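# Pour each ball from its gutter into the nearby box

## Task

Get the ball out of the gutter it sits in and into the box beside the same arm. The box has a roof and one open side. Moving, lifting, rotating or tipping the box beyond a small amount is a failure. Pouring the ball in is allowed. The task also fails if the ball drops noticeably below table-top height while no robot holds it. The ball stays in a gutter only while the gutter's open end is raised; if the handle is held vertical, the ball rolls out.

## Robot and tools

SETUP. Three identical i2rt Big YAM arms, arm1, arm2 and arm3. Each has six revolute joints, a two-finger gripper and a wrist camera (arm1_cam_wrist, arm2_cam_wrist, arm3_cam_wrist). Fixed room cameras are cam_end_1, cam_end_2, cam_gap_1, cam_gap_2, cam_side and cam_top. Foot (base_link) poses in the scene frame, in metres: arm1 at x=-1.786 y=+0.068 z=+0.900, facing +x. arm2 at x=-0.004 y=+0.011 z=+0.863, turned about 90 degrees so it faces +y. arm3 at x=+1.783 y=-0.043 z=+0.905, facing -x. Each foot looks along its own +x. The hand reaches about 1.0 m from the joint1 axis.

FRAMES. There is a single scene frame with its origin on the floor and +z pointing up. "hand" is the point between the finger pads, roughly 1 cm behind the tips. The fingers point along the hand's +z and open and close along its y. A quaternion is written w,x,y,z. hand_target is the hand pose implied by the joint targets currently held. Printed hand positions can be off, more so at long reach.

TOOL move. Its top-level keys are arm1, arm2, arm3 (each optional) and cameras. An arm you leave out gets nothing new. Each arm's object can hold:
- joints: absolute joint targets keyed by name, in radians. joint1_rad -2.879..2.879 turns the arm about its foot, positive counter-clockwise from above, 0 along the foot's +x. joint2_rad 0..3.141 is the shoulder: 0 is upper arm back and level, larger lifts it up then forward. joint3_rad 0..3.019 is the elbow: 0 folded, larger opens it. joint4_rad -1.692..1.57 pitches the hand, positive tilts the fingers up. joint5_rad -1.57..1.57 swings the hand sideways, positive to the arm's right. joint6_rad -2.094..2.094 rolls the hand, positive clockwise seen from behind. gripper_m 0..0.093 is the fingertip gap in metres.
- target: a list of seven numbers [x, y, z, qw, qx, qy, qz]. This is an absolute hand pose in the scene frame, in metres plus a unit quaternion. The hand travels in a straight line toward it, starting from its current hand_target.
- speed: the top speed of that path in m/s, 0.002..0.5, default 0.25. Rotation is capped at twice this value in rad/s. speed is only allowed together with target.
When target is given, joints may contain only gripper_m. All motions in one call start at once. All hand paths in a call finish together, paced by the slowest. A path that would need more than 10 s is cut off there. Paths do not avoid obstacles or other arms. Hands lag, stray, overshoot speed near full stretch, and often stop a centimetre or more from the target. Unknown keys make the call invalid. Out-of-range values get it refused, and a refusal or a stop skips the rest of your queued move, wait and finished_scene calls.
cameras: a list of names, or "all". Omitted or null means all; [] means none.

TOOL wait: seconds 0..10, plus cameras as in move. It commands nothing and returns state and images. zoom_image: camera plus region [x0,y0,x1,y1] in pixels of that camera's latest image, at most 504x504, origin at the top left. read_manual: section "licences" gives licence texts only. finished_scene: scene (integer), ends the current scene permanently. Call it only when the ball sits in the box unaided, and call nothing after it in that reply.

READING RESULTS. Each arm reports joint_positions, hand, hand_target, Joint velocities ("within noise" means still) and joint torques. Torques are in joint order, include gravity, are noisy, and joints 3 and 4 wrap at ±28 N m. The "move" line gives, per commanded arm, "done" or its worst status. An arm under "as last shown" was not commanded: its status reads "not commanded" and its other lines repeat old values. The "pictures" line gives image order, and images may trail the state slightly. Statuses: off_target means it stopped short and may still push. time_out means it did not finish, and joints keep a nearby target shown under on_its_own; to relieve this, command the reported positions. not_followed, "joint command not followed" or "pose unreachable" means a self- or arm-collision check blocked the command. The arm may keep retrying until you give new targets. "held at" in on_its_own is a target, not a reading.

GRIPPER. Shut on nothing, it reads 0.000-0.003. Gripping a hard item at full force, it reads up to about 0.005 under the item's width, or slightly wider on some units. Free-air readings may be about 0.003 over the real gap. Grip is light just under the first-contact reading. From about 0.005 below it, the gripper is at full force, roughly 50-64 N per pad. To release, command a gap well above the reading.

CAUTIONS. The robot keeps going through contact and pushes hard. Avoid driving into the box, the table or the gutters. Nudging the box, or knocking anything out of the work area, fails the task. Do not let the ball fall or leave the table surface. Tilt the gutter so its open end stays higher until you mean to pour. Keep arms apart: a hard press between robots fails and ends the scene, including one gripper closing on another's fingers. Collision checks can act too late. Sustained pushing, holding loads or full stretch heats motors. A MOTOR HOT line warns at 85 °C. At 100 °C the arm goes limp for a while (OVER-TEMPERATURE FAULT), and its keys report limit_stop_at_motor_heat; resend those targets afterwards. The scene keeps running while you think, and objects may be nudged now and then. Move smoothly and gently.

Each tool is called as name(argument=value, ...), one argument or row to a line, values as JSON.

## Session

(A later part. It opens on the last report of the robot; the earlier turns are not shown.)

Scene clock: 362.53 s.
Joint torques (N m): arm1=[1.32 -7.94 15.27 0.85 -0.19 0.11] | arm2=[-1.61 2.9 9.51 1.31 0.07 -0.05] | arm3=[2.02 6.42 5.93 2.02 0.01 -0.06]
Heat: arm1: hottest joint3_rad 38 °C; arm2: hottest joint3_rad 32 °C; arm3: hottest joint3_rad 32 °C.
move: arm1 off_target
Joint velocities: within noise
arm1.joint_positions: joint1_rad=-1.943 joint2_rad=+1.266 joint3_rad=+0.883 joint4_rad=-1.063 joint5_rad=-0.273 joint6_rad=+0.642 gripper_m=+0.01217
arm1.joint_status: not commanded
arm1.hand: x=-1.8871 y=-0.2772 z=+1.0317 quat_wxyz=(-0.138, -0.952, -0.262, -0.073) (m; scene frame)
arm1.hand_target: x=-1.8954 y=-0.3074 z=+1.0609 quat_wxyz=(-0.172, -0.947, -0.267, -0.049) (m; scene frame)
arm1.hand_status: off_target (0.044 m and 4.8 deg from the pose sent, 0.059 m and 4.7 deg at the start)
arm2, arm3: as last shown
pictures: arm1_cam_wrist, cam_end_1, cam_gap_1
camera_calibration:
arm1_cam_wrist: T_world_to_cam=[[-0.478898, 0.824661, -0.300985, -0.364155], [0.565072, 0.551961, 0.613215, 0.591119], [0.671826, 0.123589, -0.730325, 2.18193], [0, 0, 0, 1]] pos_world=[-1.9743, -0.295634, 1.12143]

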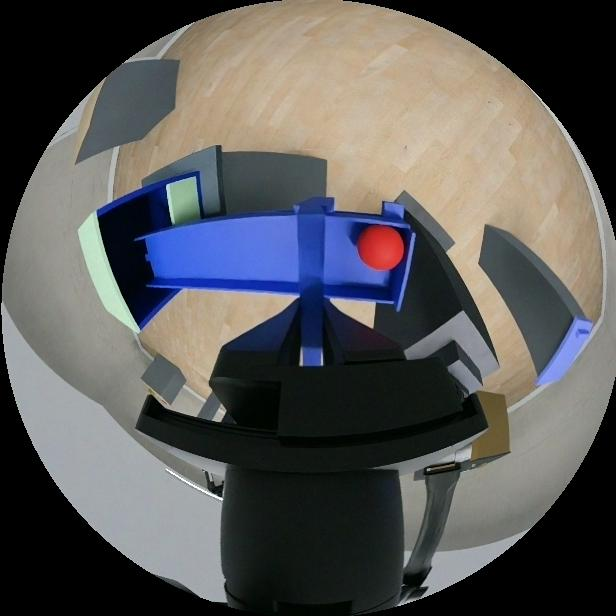

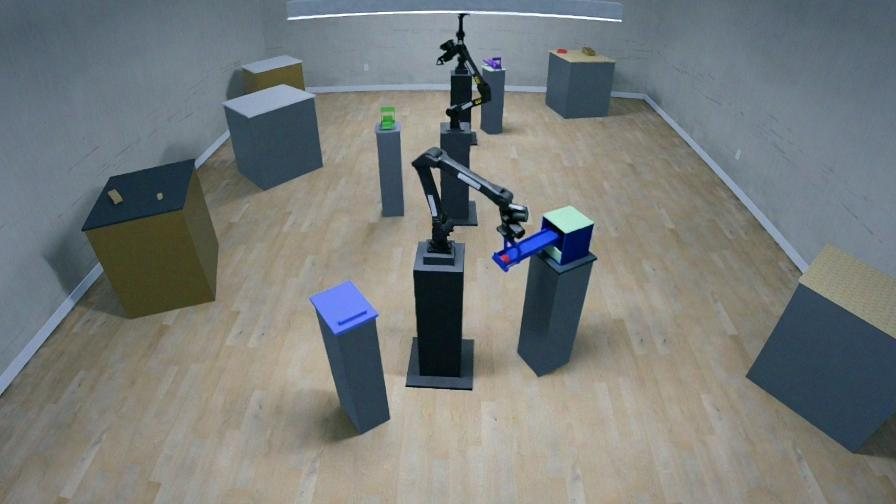

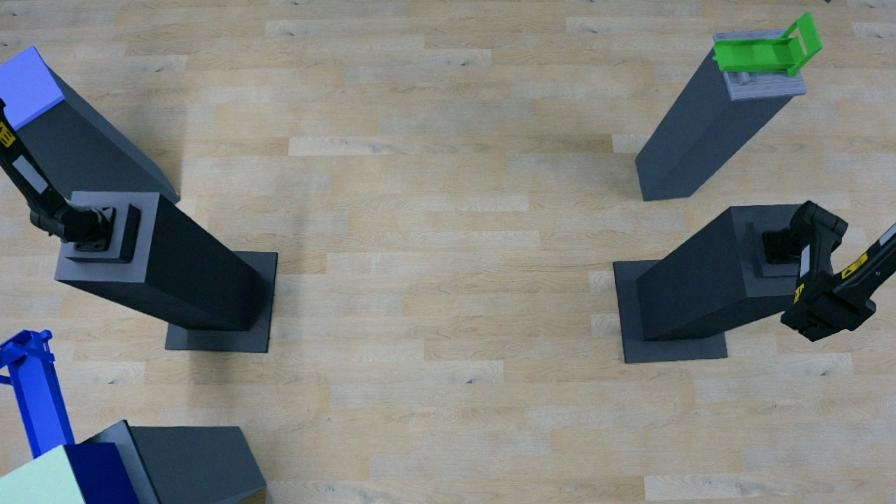

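move(
  arm1={"target": [-1.886, -0.3245, 1.060, 0.1712, 0.9471, 0.2671, 0.0483], "speed": 0.04},
  cameras=["cam_end_1", "arm1_cam_wrist"],
)

zoom_image(
  camera="cam_end_1",
  region=[520, 205, 600, 275],
)

zoom_image(
  camera="arm1_cam_wrist",
  region=[60, 170, 220, 330],
)

Scene clock: 370.97 s.
Joint torques (N m): arm1=[1.26 -8.35 15.3 0.87 -0.17 0.1] | arm2=[-1.61 2.9 9.52 1.31 0.08 -0.05] | arm3=[1.9 6.48 5.86 1.98 -0.01 -0.05]
Heat: arm1: hottest joint3_rad 39 °C; arm2: hottest joint3_rad 32 °C; arm3: hottest joint3_rad 32 °C.
move: arm1 off_target
Joint velocities: within noise
arm1.joint_positions: joint1_rad=-1.902 joint2_rad=+1.290 joint3_rad=+0.903 joint4_rad=-1.048 joint5_rad=-0.265 joint6_rad=+0.683 gripper_m=+0.01217
arm1.joint_status: not commanded
arm1.hand: x=-1.8783 y=-0.2910 z=+1.0313 quat_wxyz=(-0.137, -0.952, -0.262, -0.072) (m; scene frame)
arm1.hand_target: x=-1.8852 y=-0.3218 z=+1.0610 quat_wxyz=(-0.172, -0.947, -0.267, -0.049) (m; scene frame)
arm1.hand_status: off_target (0.045 m and 4.9 deg from the pose sent, 0.055 m and 4.8 deg at the start)
arm2, arm3: as last shown
pictures: arm1_cam_wrist, cam_end_1
camera_calibration:
arm1_cam_wrist: T_world_to_cam=[[-0.479604, 0.82526, -0.298203, -0.352632], [0.566714, 0.55077, 0.61277, 0.597185], [0.669936, 0.124891, -0.731839, 2.17579], [0, 0, 0, 1]] pos_world=[-1.96519, -0.309635, 1.12123]

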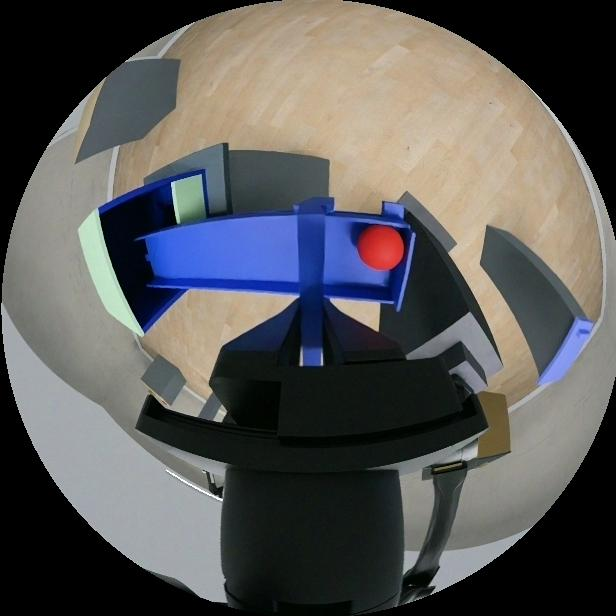

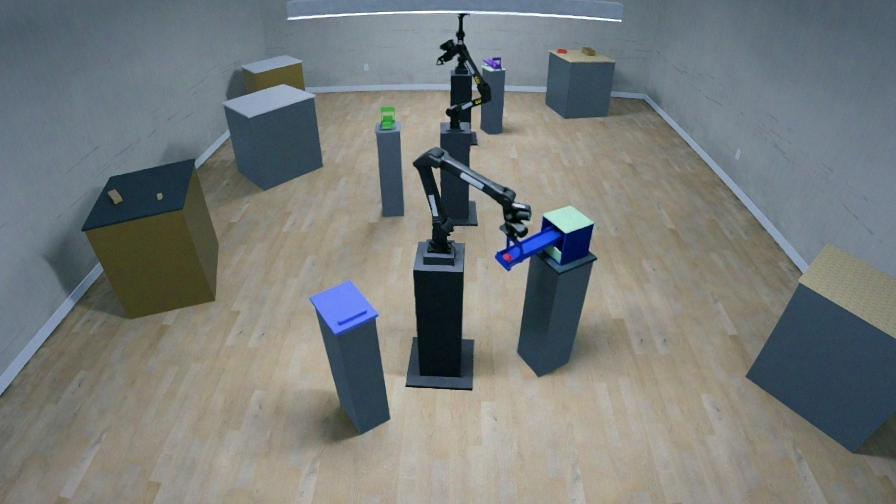

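Scaled by 6.300 from the camera's 896x504 image, which has a finer 1280x720 frame.

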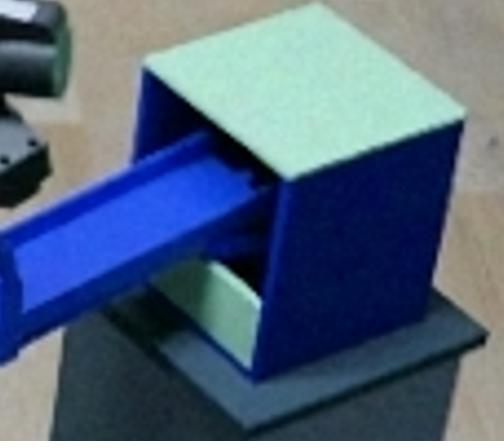

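Scaled by 3.150 from the camera's 616x616 image, which has a finer 880x880 frame.

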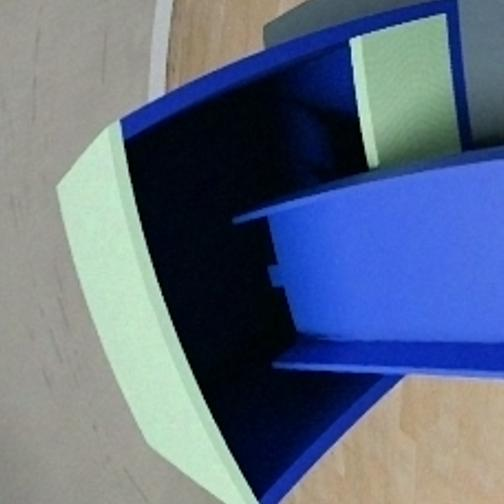

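move(
  arm1={"target": [-1.8758, -0.3372, 1.094, 0.1090, 0.9563, 0.2697, 0.0307], "speed": 0.03},
  cameras=["cam_end_1", "arm1_cam_wrist"],
)

zoom_image(
  camera="cam_end_1",
  region=[500, 200, 600, 280],
)

zoom_image(
  camera="arm1_cam_wrist",
  region=[60, 130, 420, 330],
)

Scene clock: 380.53 s.
Joint torques (N m): arm1=[1.44 -9.23 15.62 -0.16 -0.03 0.11] | arm2=[-1.61 2.9 9.52 1.31 0.07 -0.05] | arm3=[2.2 6.77 5.93 1.85 -0.09 -0.04]
Heat: arm1: hottest joint3_rad 40 °C; arm2: hottest joint3_rad 32 °C; arm3: hottest joint3_rad 32 °C.
move: arm1 off_target
Joint velocities: within noise
arm1.joint_positions: joint1_rad=-1.821 joint2_rad=+1.336 joint3_rad=+1.056 joint4_rad=-1.200 joint5_rad=-0.153 joint6_rad=+0.747 gripper_m=+0.01218
arm1.joint_status: not commanded
arm1.hand: x=-1.8733 y=-0.3111 z=+1.0659 quat_wxyz=(-0.084, -0.959, -0.267, -0.046) (m; scene frame)
arm1.hand_target: x=-1.8752 y=-0.3352 z=+1.0942 quat_wxyz=(-0.110, -0.956, -0.270, -0.031) (m; scene frame)
arm1.hand_status: off_target (0.038 m and 3.4 deg from the pose sent, 0.078 m and 5.8 deg at the start)
arm2, arm3: as last shown
pictures: arm1_cam_wrist, cam_end_1
camera_calibration:
arm1_cam_wrist: T_world_to_cam=[[-0.5042, 0.843592, -0.184756, -0.484614], [0.612221, 0.500054, 0.61248, 0.654001], [0.609071, 0.195701, -0.768592, 2.14753], [0, 0, 0, 1]] pos_world=[-1.95274, -0.338495, 1.16048]

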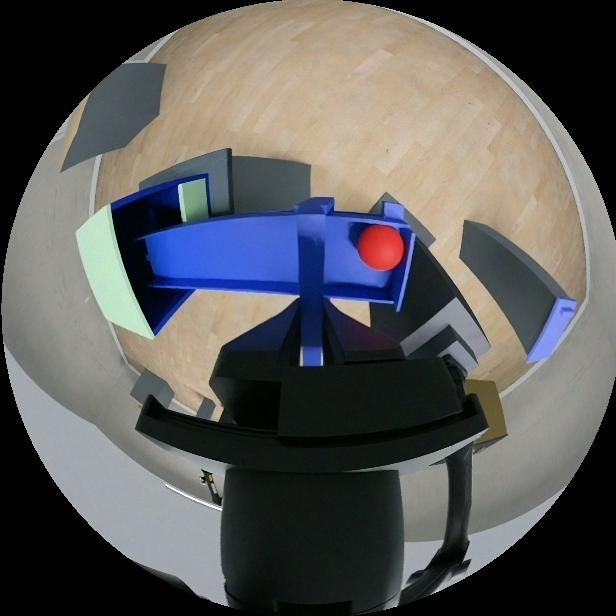

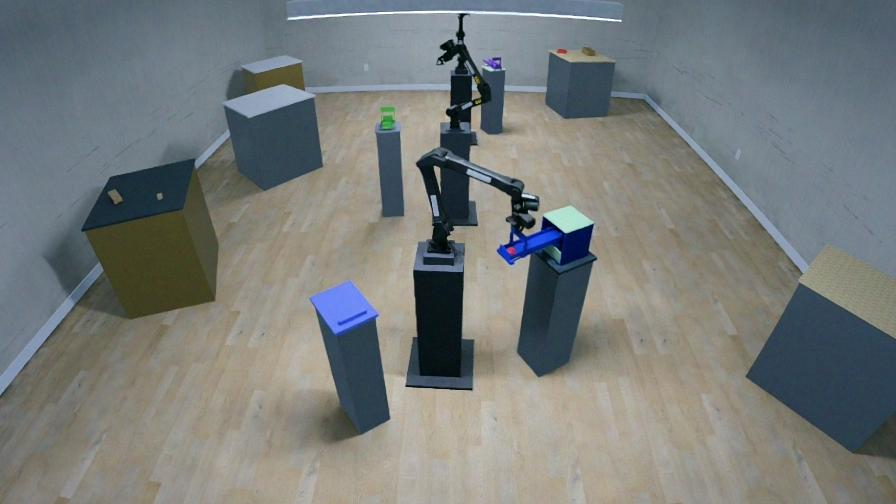

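Scaled by 5.040 from the camera's 896x504 image, which has a finer 1280x720 frame.

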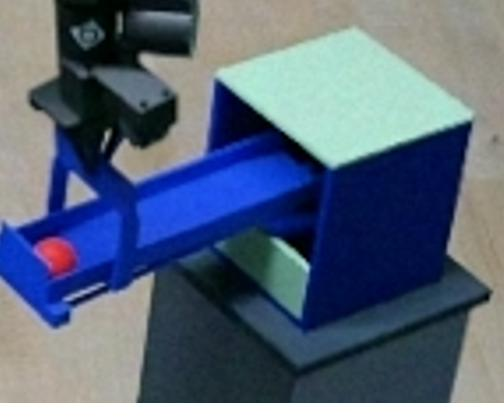

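Scaled by 1.400 from the camera's 616x616 image, which has a finer 880x880 frame.

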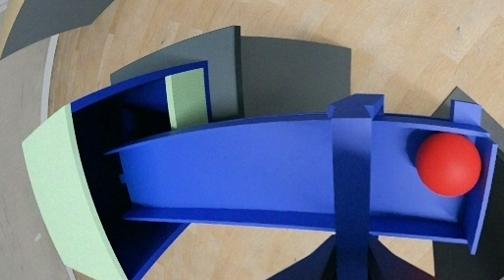

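move(
  arm1={"target": [-1.8748, -0.3362, 1.106, 0.0797, 0.9592, 0.2705, 0.0225], "speed": 0.03},
  cameras=["cam_end_1", "arm1_cam_wrist"],
)

zoom_image(
  camera="cam_end_1",
  region=[500, 200, 600, 280],
)

zoom_image(
  camera="arm1_cam_wrist",
  region=[60, 130, 420, 330],
)

Scene clock: 388.63 s.
Joint torques (N m): arm1=[1.44 -9.23 15.64 -0.27 0.02 0.13] | arm2=[-1.55 2.9 9.51 1.31 0.08 -0.05] | arm3=[1.9 6.71 6 2.02 -0.02 -0.02]
Heat: arm1: hottest joint3_rad 40 °C; arm2: hottest joint3_rad 32 °C; arm3: hottest joint3_rad 32 °C.
move: arm1 off_target
Joint velocities: within noise
arm1.joint_positions: joint1_rad=-1.800 joint2_rad=+1.352 joint3_rad=+1.109 joint4_rad=-1.277 joint5_rad=-0.106 joint6_rad=+0.763 gripper_m=+0.01218
arm1.joint_status: not commanded
arm1.hand: x=-1.8733 y=-0.3108 z=+1.0783 quat_wxyz=(-0.054, -0.961, -0.268, -0.038) (m; scene frame)
arm1.hand_target: x=-1.8743 y=-0.3342 z=+1.1061 quat_wxyz=(-0.080, -0.959, -0.271, -0.023) (m; scene frame)
arm1.hand_status: off_target (0.038 m and 3.4 deg from the pose sent, 0.047 m and 2.8 deg at the start)
arm2, arm3: as last shown
pictures: arm1_cam_wrist, cam_end_1
camera_calibration:
arm1_cam_wrist: T_world_to_cam=[[-0.511144, 0.850509, -0.123962, -0.558971], [0.630925, 0.469231, 0.617864, 0.665831], [0.583666, 0.237607, -0.776452, 2.13086], [0, 0, 0, 1]] pos_world=[-1.94952, -0.343326, 1.17383]

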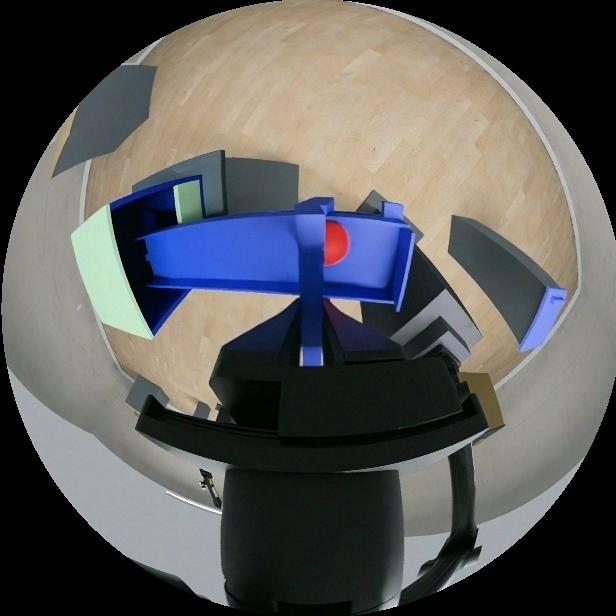

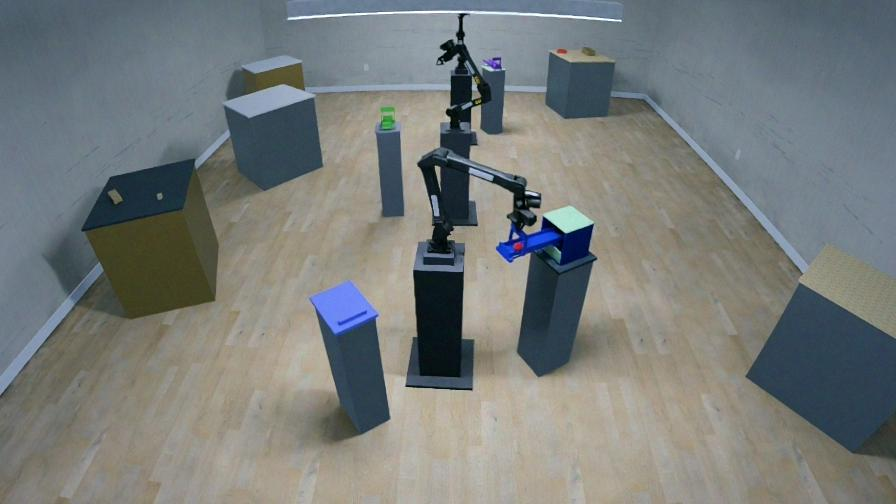

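Scaled by 5.040 from the camera's 896x504 image, which has a finer 1280x720 frame.

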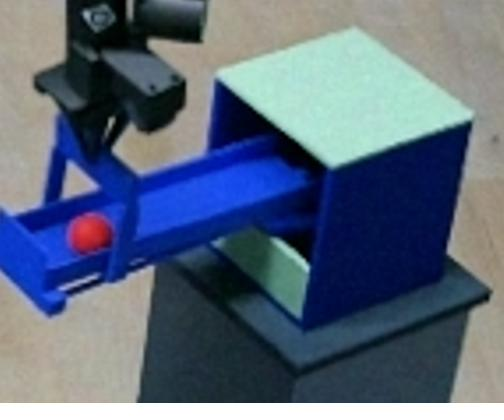

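Scaled by 1.400 from the camera's 616x616 image, which has a finer 880x880 frame.

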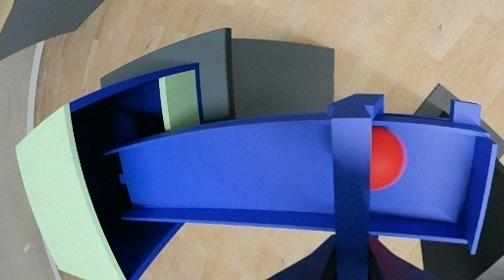

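wait(
  seconds=0.5,
  cameras=["cam_end_1", "arm1_cam_wrist"],
)

zoom_image(
  camera="arm1_cam_wrist",
  region=[60, 130, 420, 330],
)

zoom_image(
  camera="cam_end_1",
  region=[500, 200, 600, 280],
)

Scene clock: 394.93 s.
Joint torques (N m): arm1=[1.49 -9.58 15.49 -0.18 -0.06 0.11] | arm2=[-1.61 2.9 9.51 1.31 0.07 -0.05] | arm3=[1.73 6.24 6.22 2.02 -0.04 -0.03]
Heat: arm1: hottest joint3_rad 41 °C; arm2: hottest joint3_rad 32 °C; arm3: hottest joint3_rad 32 °C.
Joint velocities: within noise
arm1.joint_positions: joint1_rad=-1.800 joint2_rad=+1.354 joint3_rad=+1.111 joint4_rad=-1.279 joint5_rad=-0.104 joint6_rad=+0.764 gripper_m=+0.01217
arm1.joint_status: not commanded
arm1.hand: x=-1.8736 y=-0.3110 z=+1.0787 quat_wxyz=(-0.053, -0.961, -0.268, -0.037) (m; scene frame)
arm1.hand_target: x=-1.8742 y=-0.3343 z=+1.1061 quat_wxyz=(-0.080, -0.959, -0.271, -0.023) (m; scene frame)
arm1.hand_status: off_target (0.037 m and 3.5 deg from the pose sent, 0.047 m and 2.8 deg at the start)
arm2.joint_positions: joint1_rad=-0.649 joint2_rad=+0.499 joint3_rad=+1.418 joint4_rad=-1.591 joint5_rad=+0.015 joint6_rad=-0.130 gripper_m=+0.09396
arm2.joint_status: not commanded
arm2.hand: x=+0.0774 y=+0.1295 z=+1.3848 quat_wxyz=(-0.406, +0.463, -0.771, -0.165) (m; scene frame)
arm2.hand_target: x=+0.0762 y=+0.1280 z=+1.3947 quat_wxyz=(-0.416, +0.460, -0.766, -0.169) (m; scene frame)
arm2.hand_status: not commanded
arm3.joint_positions: joint1_rad=+0.012 joint2_rad=+0.395 joint3_rad=+1.635 joint4_rad=-1.610 joint5_rad=-0.157 joint6_rad=+0.302 gripper_m=+0.09396
arm3.joint_status: not commanded
arm3.hand: x=+1.7346 y=-0.0753 z=+1.5165 quat_wxyz=(-0.158, -0.821, +0.060, +0.545) (m; scene frame)
arm3.hand_target: x=+1.7377 y=-0.0752 z=+1.5220 quat_wxyz=(-0.159, -0.816, +0.059, +0.552) (m; scene frame)
arm3.hand_status: not commanded
wait: 0.50 s; at rest from the start
pictures: arm1_cam_wrist, cam_end_1
camera_calibration:
arm1_cam_wrist: T_world_to_cam=[[-0.510933, 0.850956, -0.121742, -0.560713], [0.632387, 0.468013, 0.617294, 0.668937], [0.582267, 0.238408, -0.777256, 2.12996], [0, 0, 0, 1]] pos_world=[-1.94972, -0.343726, 1.17433]

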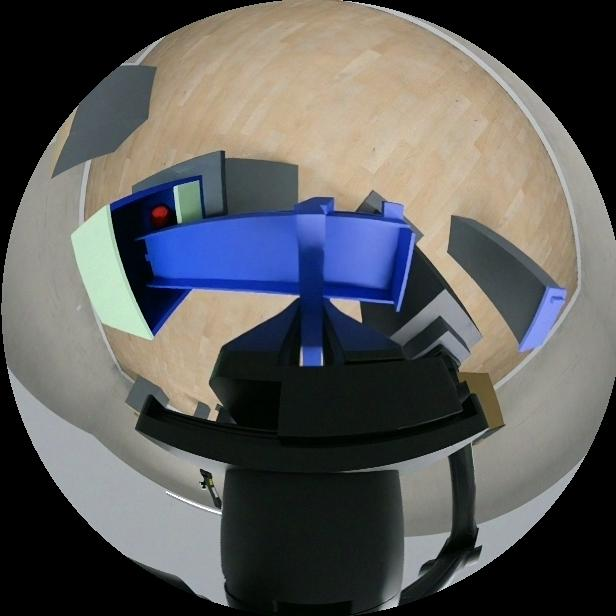

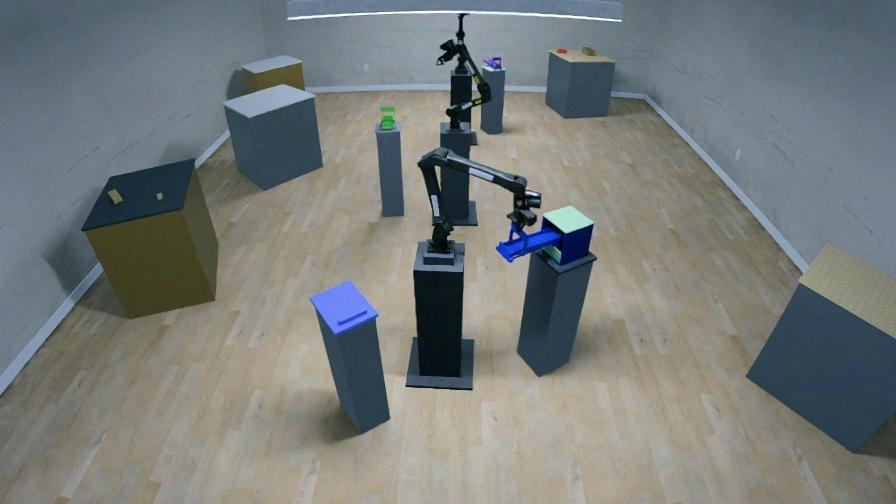

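Scaled by 1.400 from the camera's 616x616 image, which has a finer 880x880 frame.

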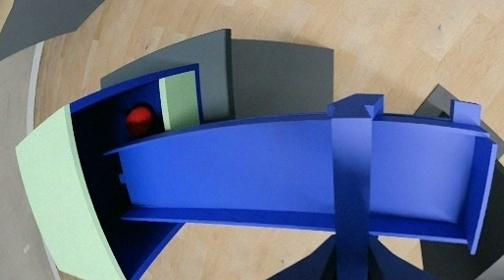

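Scaled by 5.040 from the camera's 896x504 image, which has a finer 1280x720 frame.

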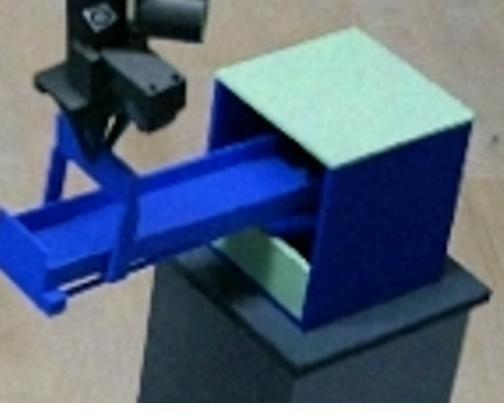

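move(
  arm1={"target": [-1.931, -0.218, 1.082, 0.0713, 0.9599, 0.2707, 0.0201], "speed": 0.05},
  cameras=["cam_end_1", "arm1_cam_wrist", "cam_gap_1"],
)

zoom_image(
  camera="arm1_cam_wrist",
  region=[60, 130, 420, 330],
)

zoom_image(
  camera="cam_end_1",
  region=[500, 200, 600, 280],
)

Scene clock: 404.70 s.
Joint torques (N m): arm1=[-0.32 -8.12 9.24 -0.23 -0.3 -0.07] | arm2=[-1.61 2.9 9.52 1.31 0.07 -0.05] | arm3=[1.79 6.65 5.86 2.07 0.01 -0.09]
Heat: arm1: hottest joint3_rad 41 °C; arm2: hottest joint3_rad 32 °C; arm3: hottest joint3_rad 32 °C.
move: arm1 done
Joint velocities: within noise
arm1.joint_positions: joint1_rad=-2.044 joint2_rad=+1.165 joint3_rad=+0.954 joint4_rad=-1.290 joint5_rad=-0.108 joint6_rad=+0.516 gripper_m=+0.01217
arm1.joint_status: not commanded
arm1.hand: x=-1.9313 y=-0.2234 z=+1.0797 quat_wxyz=(-0.068, -0.960, -0.270, -0.018) (m; scene frame)
arm1.hand_target: x=-1.9309 y=-0.2182 z=+1.0819 quat_wxyz=(-0.071, -0.960, -0.271, -0.020) (m; scene frame)
arm1.hand_status: done (0.006 m and 0.4 deg from the pose sent, 0.109 m and 2.9 deg at the start)
arm2, arm3: as last shown
pictures: arm1_cam_wrist, cam_end_1, cam_gap_1
camera_calibration:
arm1_cam_wrist: T_world_to_cam=[[-0.515911, 0.845117, -0.140047, -0.65582], [0.648375, 0.492075, 0.580924, 0.739248], [0.559863, 0.208902, -0.801819, 2.12006], [0, 0, 0, 1]] pos_world=[-2.0046, -0.252405, 1.17861]

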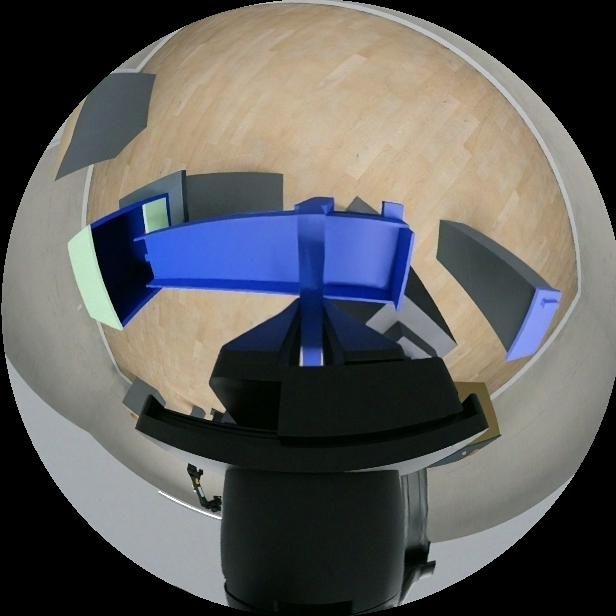

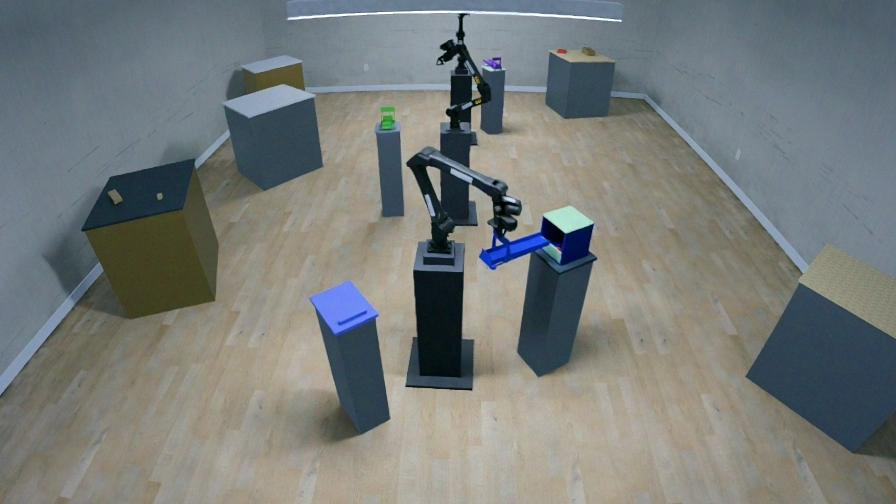

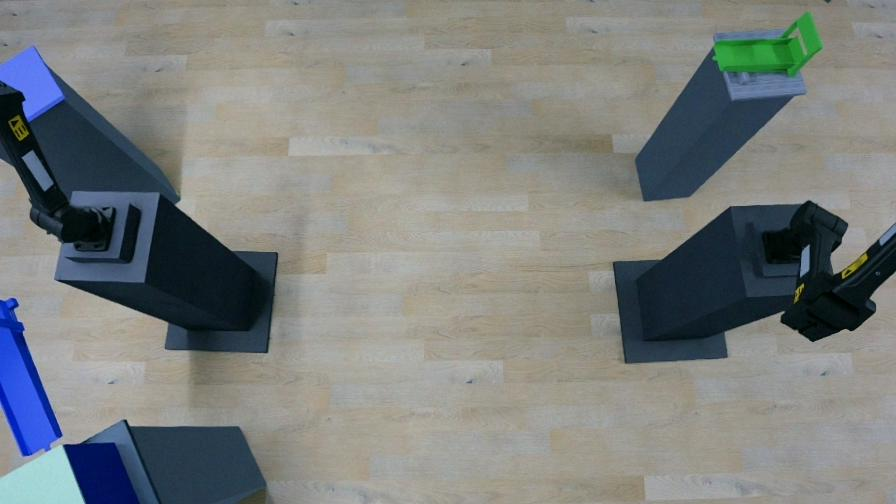

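Scaled by 1.400 from the camera's 616x616 image, which has a finer 880x880 frame.

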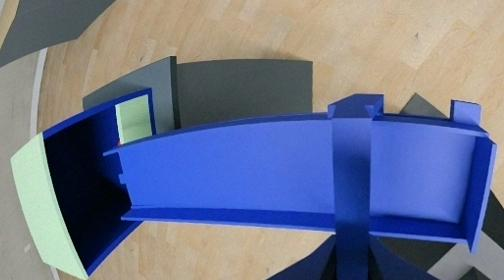

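Scaled by 5.040 from the camera's 896x504 image, which has a finer 1280x720 frame.

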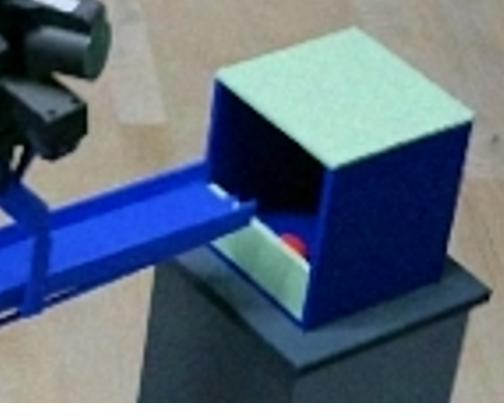

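move(
  arm1={"target": [-1.965, -0.170, 1.085, 0.0713, 0.9599, 0.2707, 0.0201], "speed": 0.05},
  cameras=["cam_end_1", "arm1_cam_wrist"],
)

wait(
  seconds=1.5,
  cameras=["cam_end_1"],
)

zoom_image(
  camera="cam_end_1",
  region=[500, 200, 600, 280],
)

Scene clock: 411.90 s.
Joint torques (N m): arm1=[-0.32 -7.36 9.18 -0.27 -0.33 -0.08] | arm2=[-1.61 2.9 9.52 1.31 0.07 -0.05] | arm3=[2.08 6.77 6.09 2 0.02 -0.01]
Heat: arm1: hottest joint3_rad 41 °C; arm2: hottest joint3_rad 32 °C; arm3: hottest joint3_rad 32 °C.
move: arm1 done
Joint velocities: within noise
arm1.joint_positions: joint1_rad=-2.230 joint2_rad=+1.111 joint3_rad=+0.927 joint4_rad=-1.337 joint5_rad=-0.118 joint6_rad=+0.329 gripper_m=+0.01217
arm1.joint_status: not commanded
arm1.hand: x=-1.9671 y=-0.1754 z=+1.0836 quat_wxyz=(-0.068, -0.960, -0.270, -0.018) (m; scene frame)
arm1.hand_target: x=-1.9650 y=-0.1701 z=+1.0849 quat_wxyz=(-0.071, -0.960, -0.271, -0.020) (m; scene frame)
arm1.hand_status: done (0.006 m and 0.4 deg from the pose sent, 0.063 m and 0.4 deg at the start)
arm2, arm3: as last shown
pictures: arm1_cam_wrist, cam_end_1
camera_calibration:
arm1_cam_wrist: T_world_to_cam=[[-0.515996, 0.845049, -0.140143, -0.714454], [0.649079, 0.492487, 0.579787, 0.739332], [0.558967, 0.208204, -0.802625, 2.13225], [0, 0, 0, 1]] pos_world=[-2.0404, -0.204305, 1.18261]

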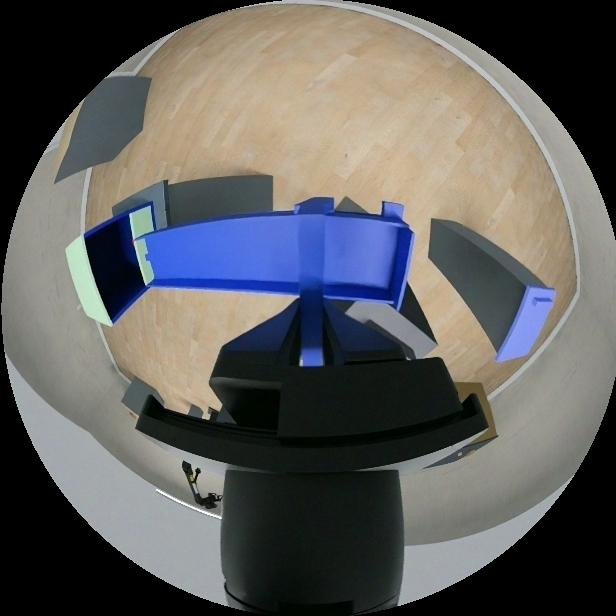

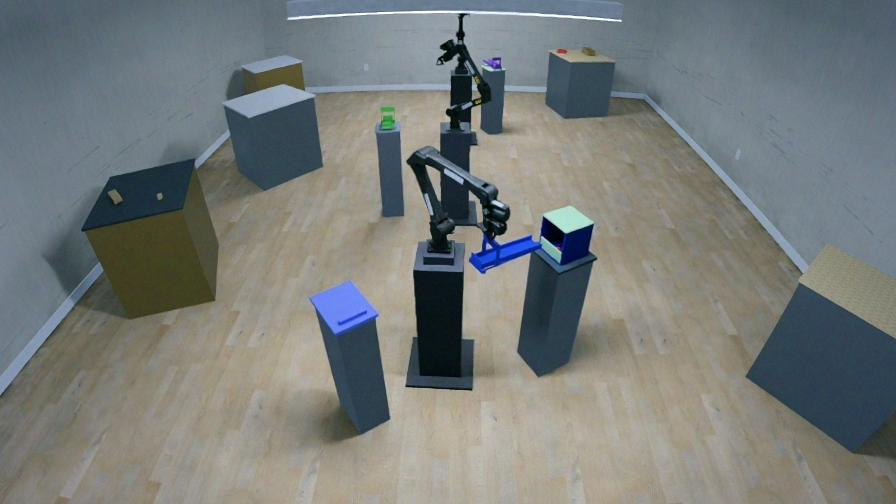

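Scene clock: 413.40 s.
Joint torques (N m): arm1=[-0.38 -7.3 9.17 -0.27 -0.33 -0.08] | arm2=[-1.55 2.9 9.51 1.31 0.07 -0.05] | arm3=[1.96 6.3 6.11 2.03 -0.02 -0.11]
Heat: arm1: hottest joint3_rad 41 °C; arm2: hottest joint3_rad 32 °C; arm3: hottest joint3_rad 32 °C.
Joint velocities: within noise
arm1.joint_positions: joint1_rad=-2.230 joint2_rad=+1.111 joint3_rad=+0.927 joint4_rad=-1.337 joint5_rad=-0.118 joint6_rad=+0.329 gripper_m=+0.01217
arm1.joint_status: not commanded
arm1.hand: x=-1.9671 y=-0.1754 z=+1.0836 quat_wxyz=(-0.068, -0.960, -0.270, -0.018) (m; scene frame)
arm1.hand_target: x=-1.9650 y=-0.1701 z=+1.0849 quat_wxyz=(-0.071, -0.960, -0.271, -0.020) (m; scene frame)
arm1.hand_status: done (0.006 m and 0.4 deg from the pose sent, 0.063 m and 0.4 deg at the start)
arm2.joint_positions: joint1_rad=-0.649 joint2_rad=+0.499 joint3_rad=+1.418 joint4_rad=-1.591 joint5_rad=+0.015 joint6_rad=-0.130 gripper_m=+0.09396
arm2.joint_status: not commanded
arm2.hand: x=+0.0774 y=+0.1295 z=+1.3848 quat_wxyz=(-0.406, +0.463, -0.771, -0.165) (m; scene frame)
arm2.hand_target: x=+0.0762 y=+0.1280 z=+1.3947 quat_wxyz=(-0.416, +0.460, -0.766, -0.169) (m; scene frame)
arm2.hand_status: not commanded
arm3.joint_positions: joint1_rad=+0.012 joint2_rad=+0.395 joint3_rad=+1.635 joint4_rad=-1.610 joint5_rad=-0.157 joint6_rad=+0.302 gripper_m=+0.09396
arm3.joint_status: not commanded
arm3.hand: x=+1.7346 y=-0.0753 z=+1.5165 quat_wxyz=(-0.158, -0.821, +0.060, +0.545) (m; scene frame)
arm3.hand_target: x=+1.7377 y=-0.0752 z=+1.5220 quat_wxyz=(-0.159, -0.816, +0.059, +0.552) (m; scene frame)
arm3.hand_status: not commanded
wait: 1.50 s; at rest by 0.27 s
pictures: cam_end_1

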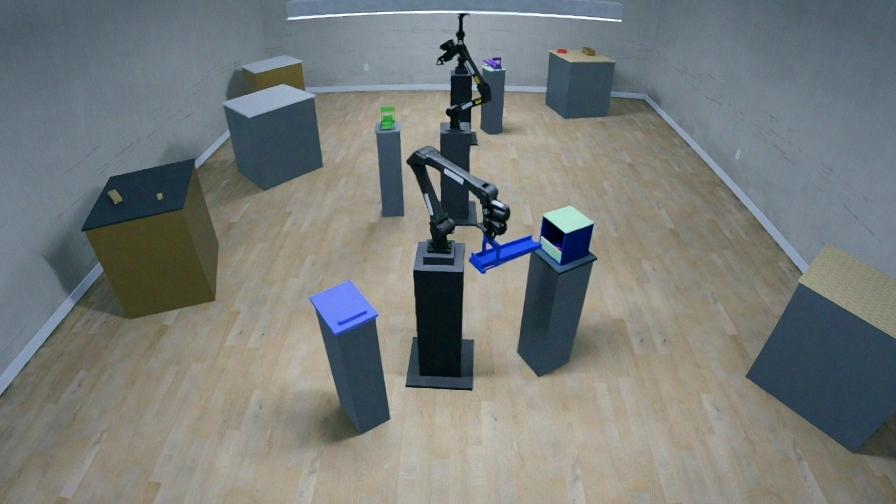

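Scaled by 5.040 from the camera's 896x504 image, which has a finer 1280x720 frame.

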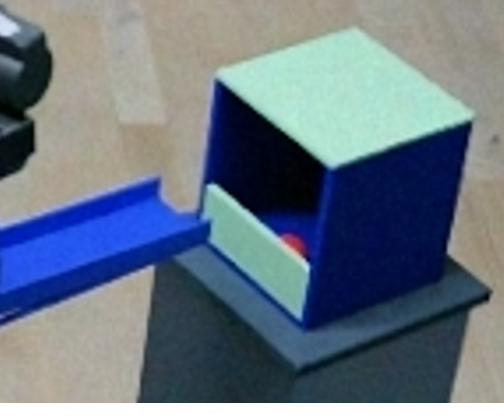

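Ball is in the box, the box hasn't moved, and the gutter is clear.

finished_scene(
  scene=3,
)

The scene is finished: the task was done.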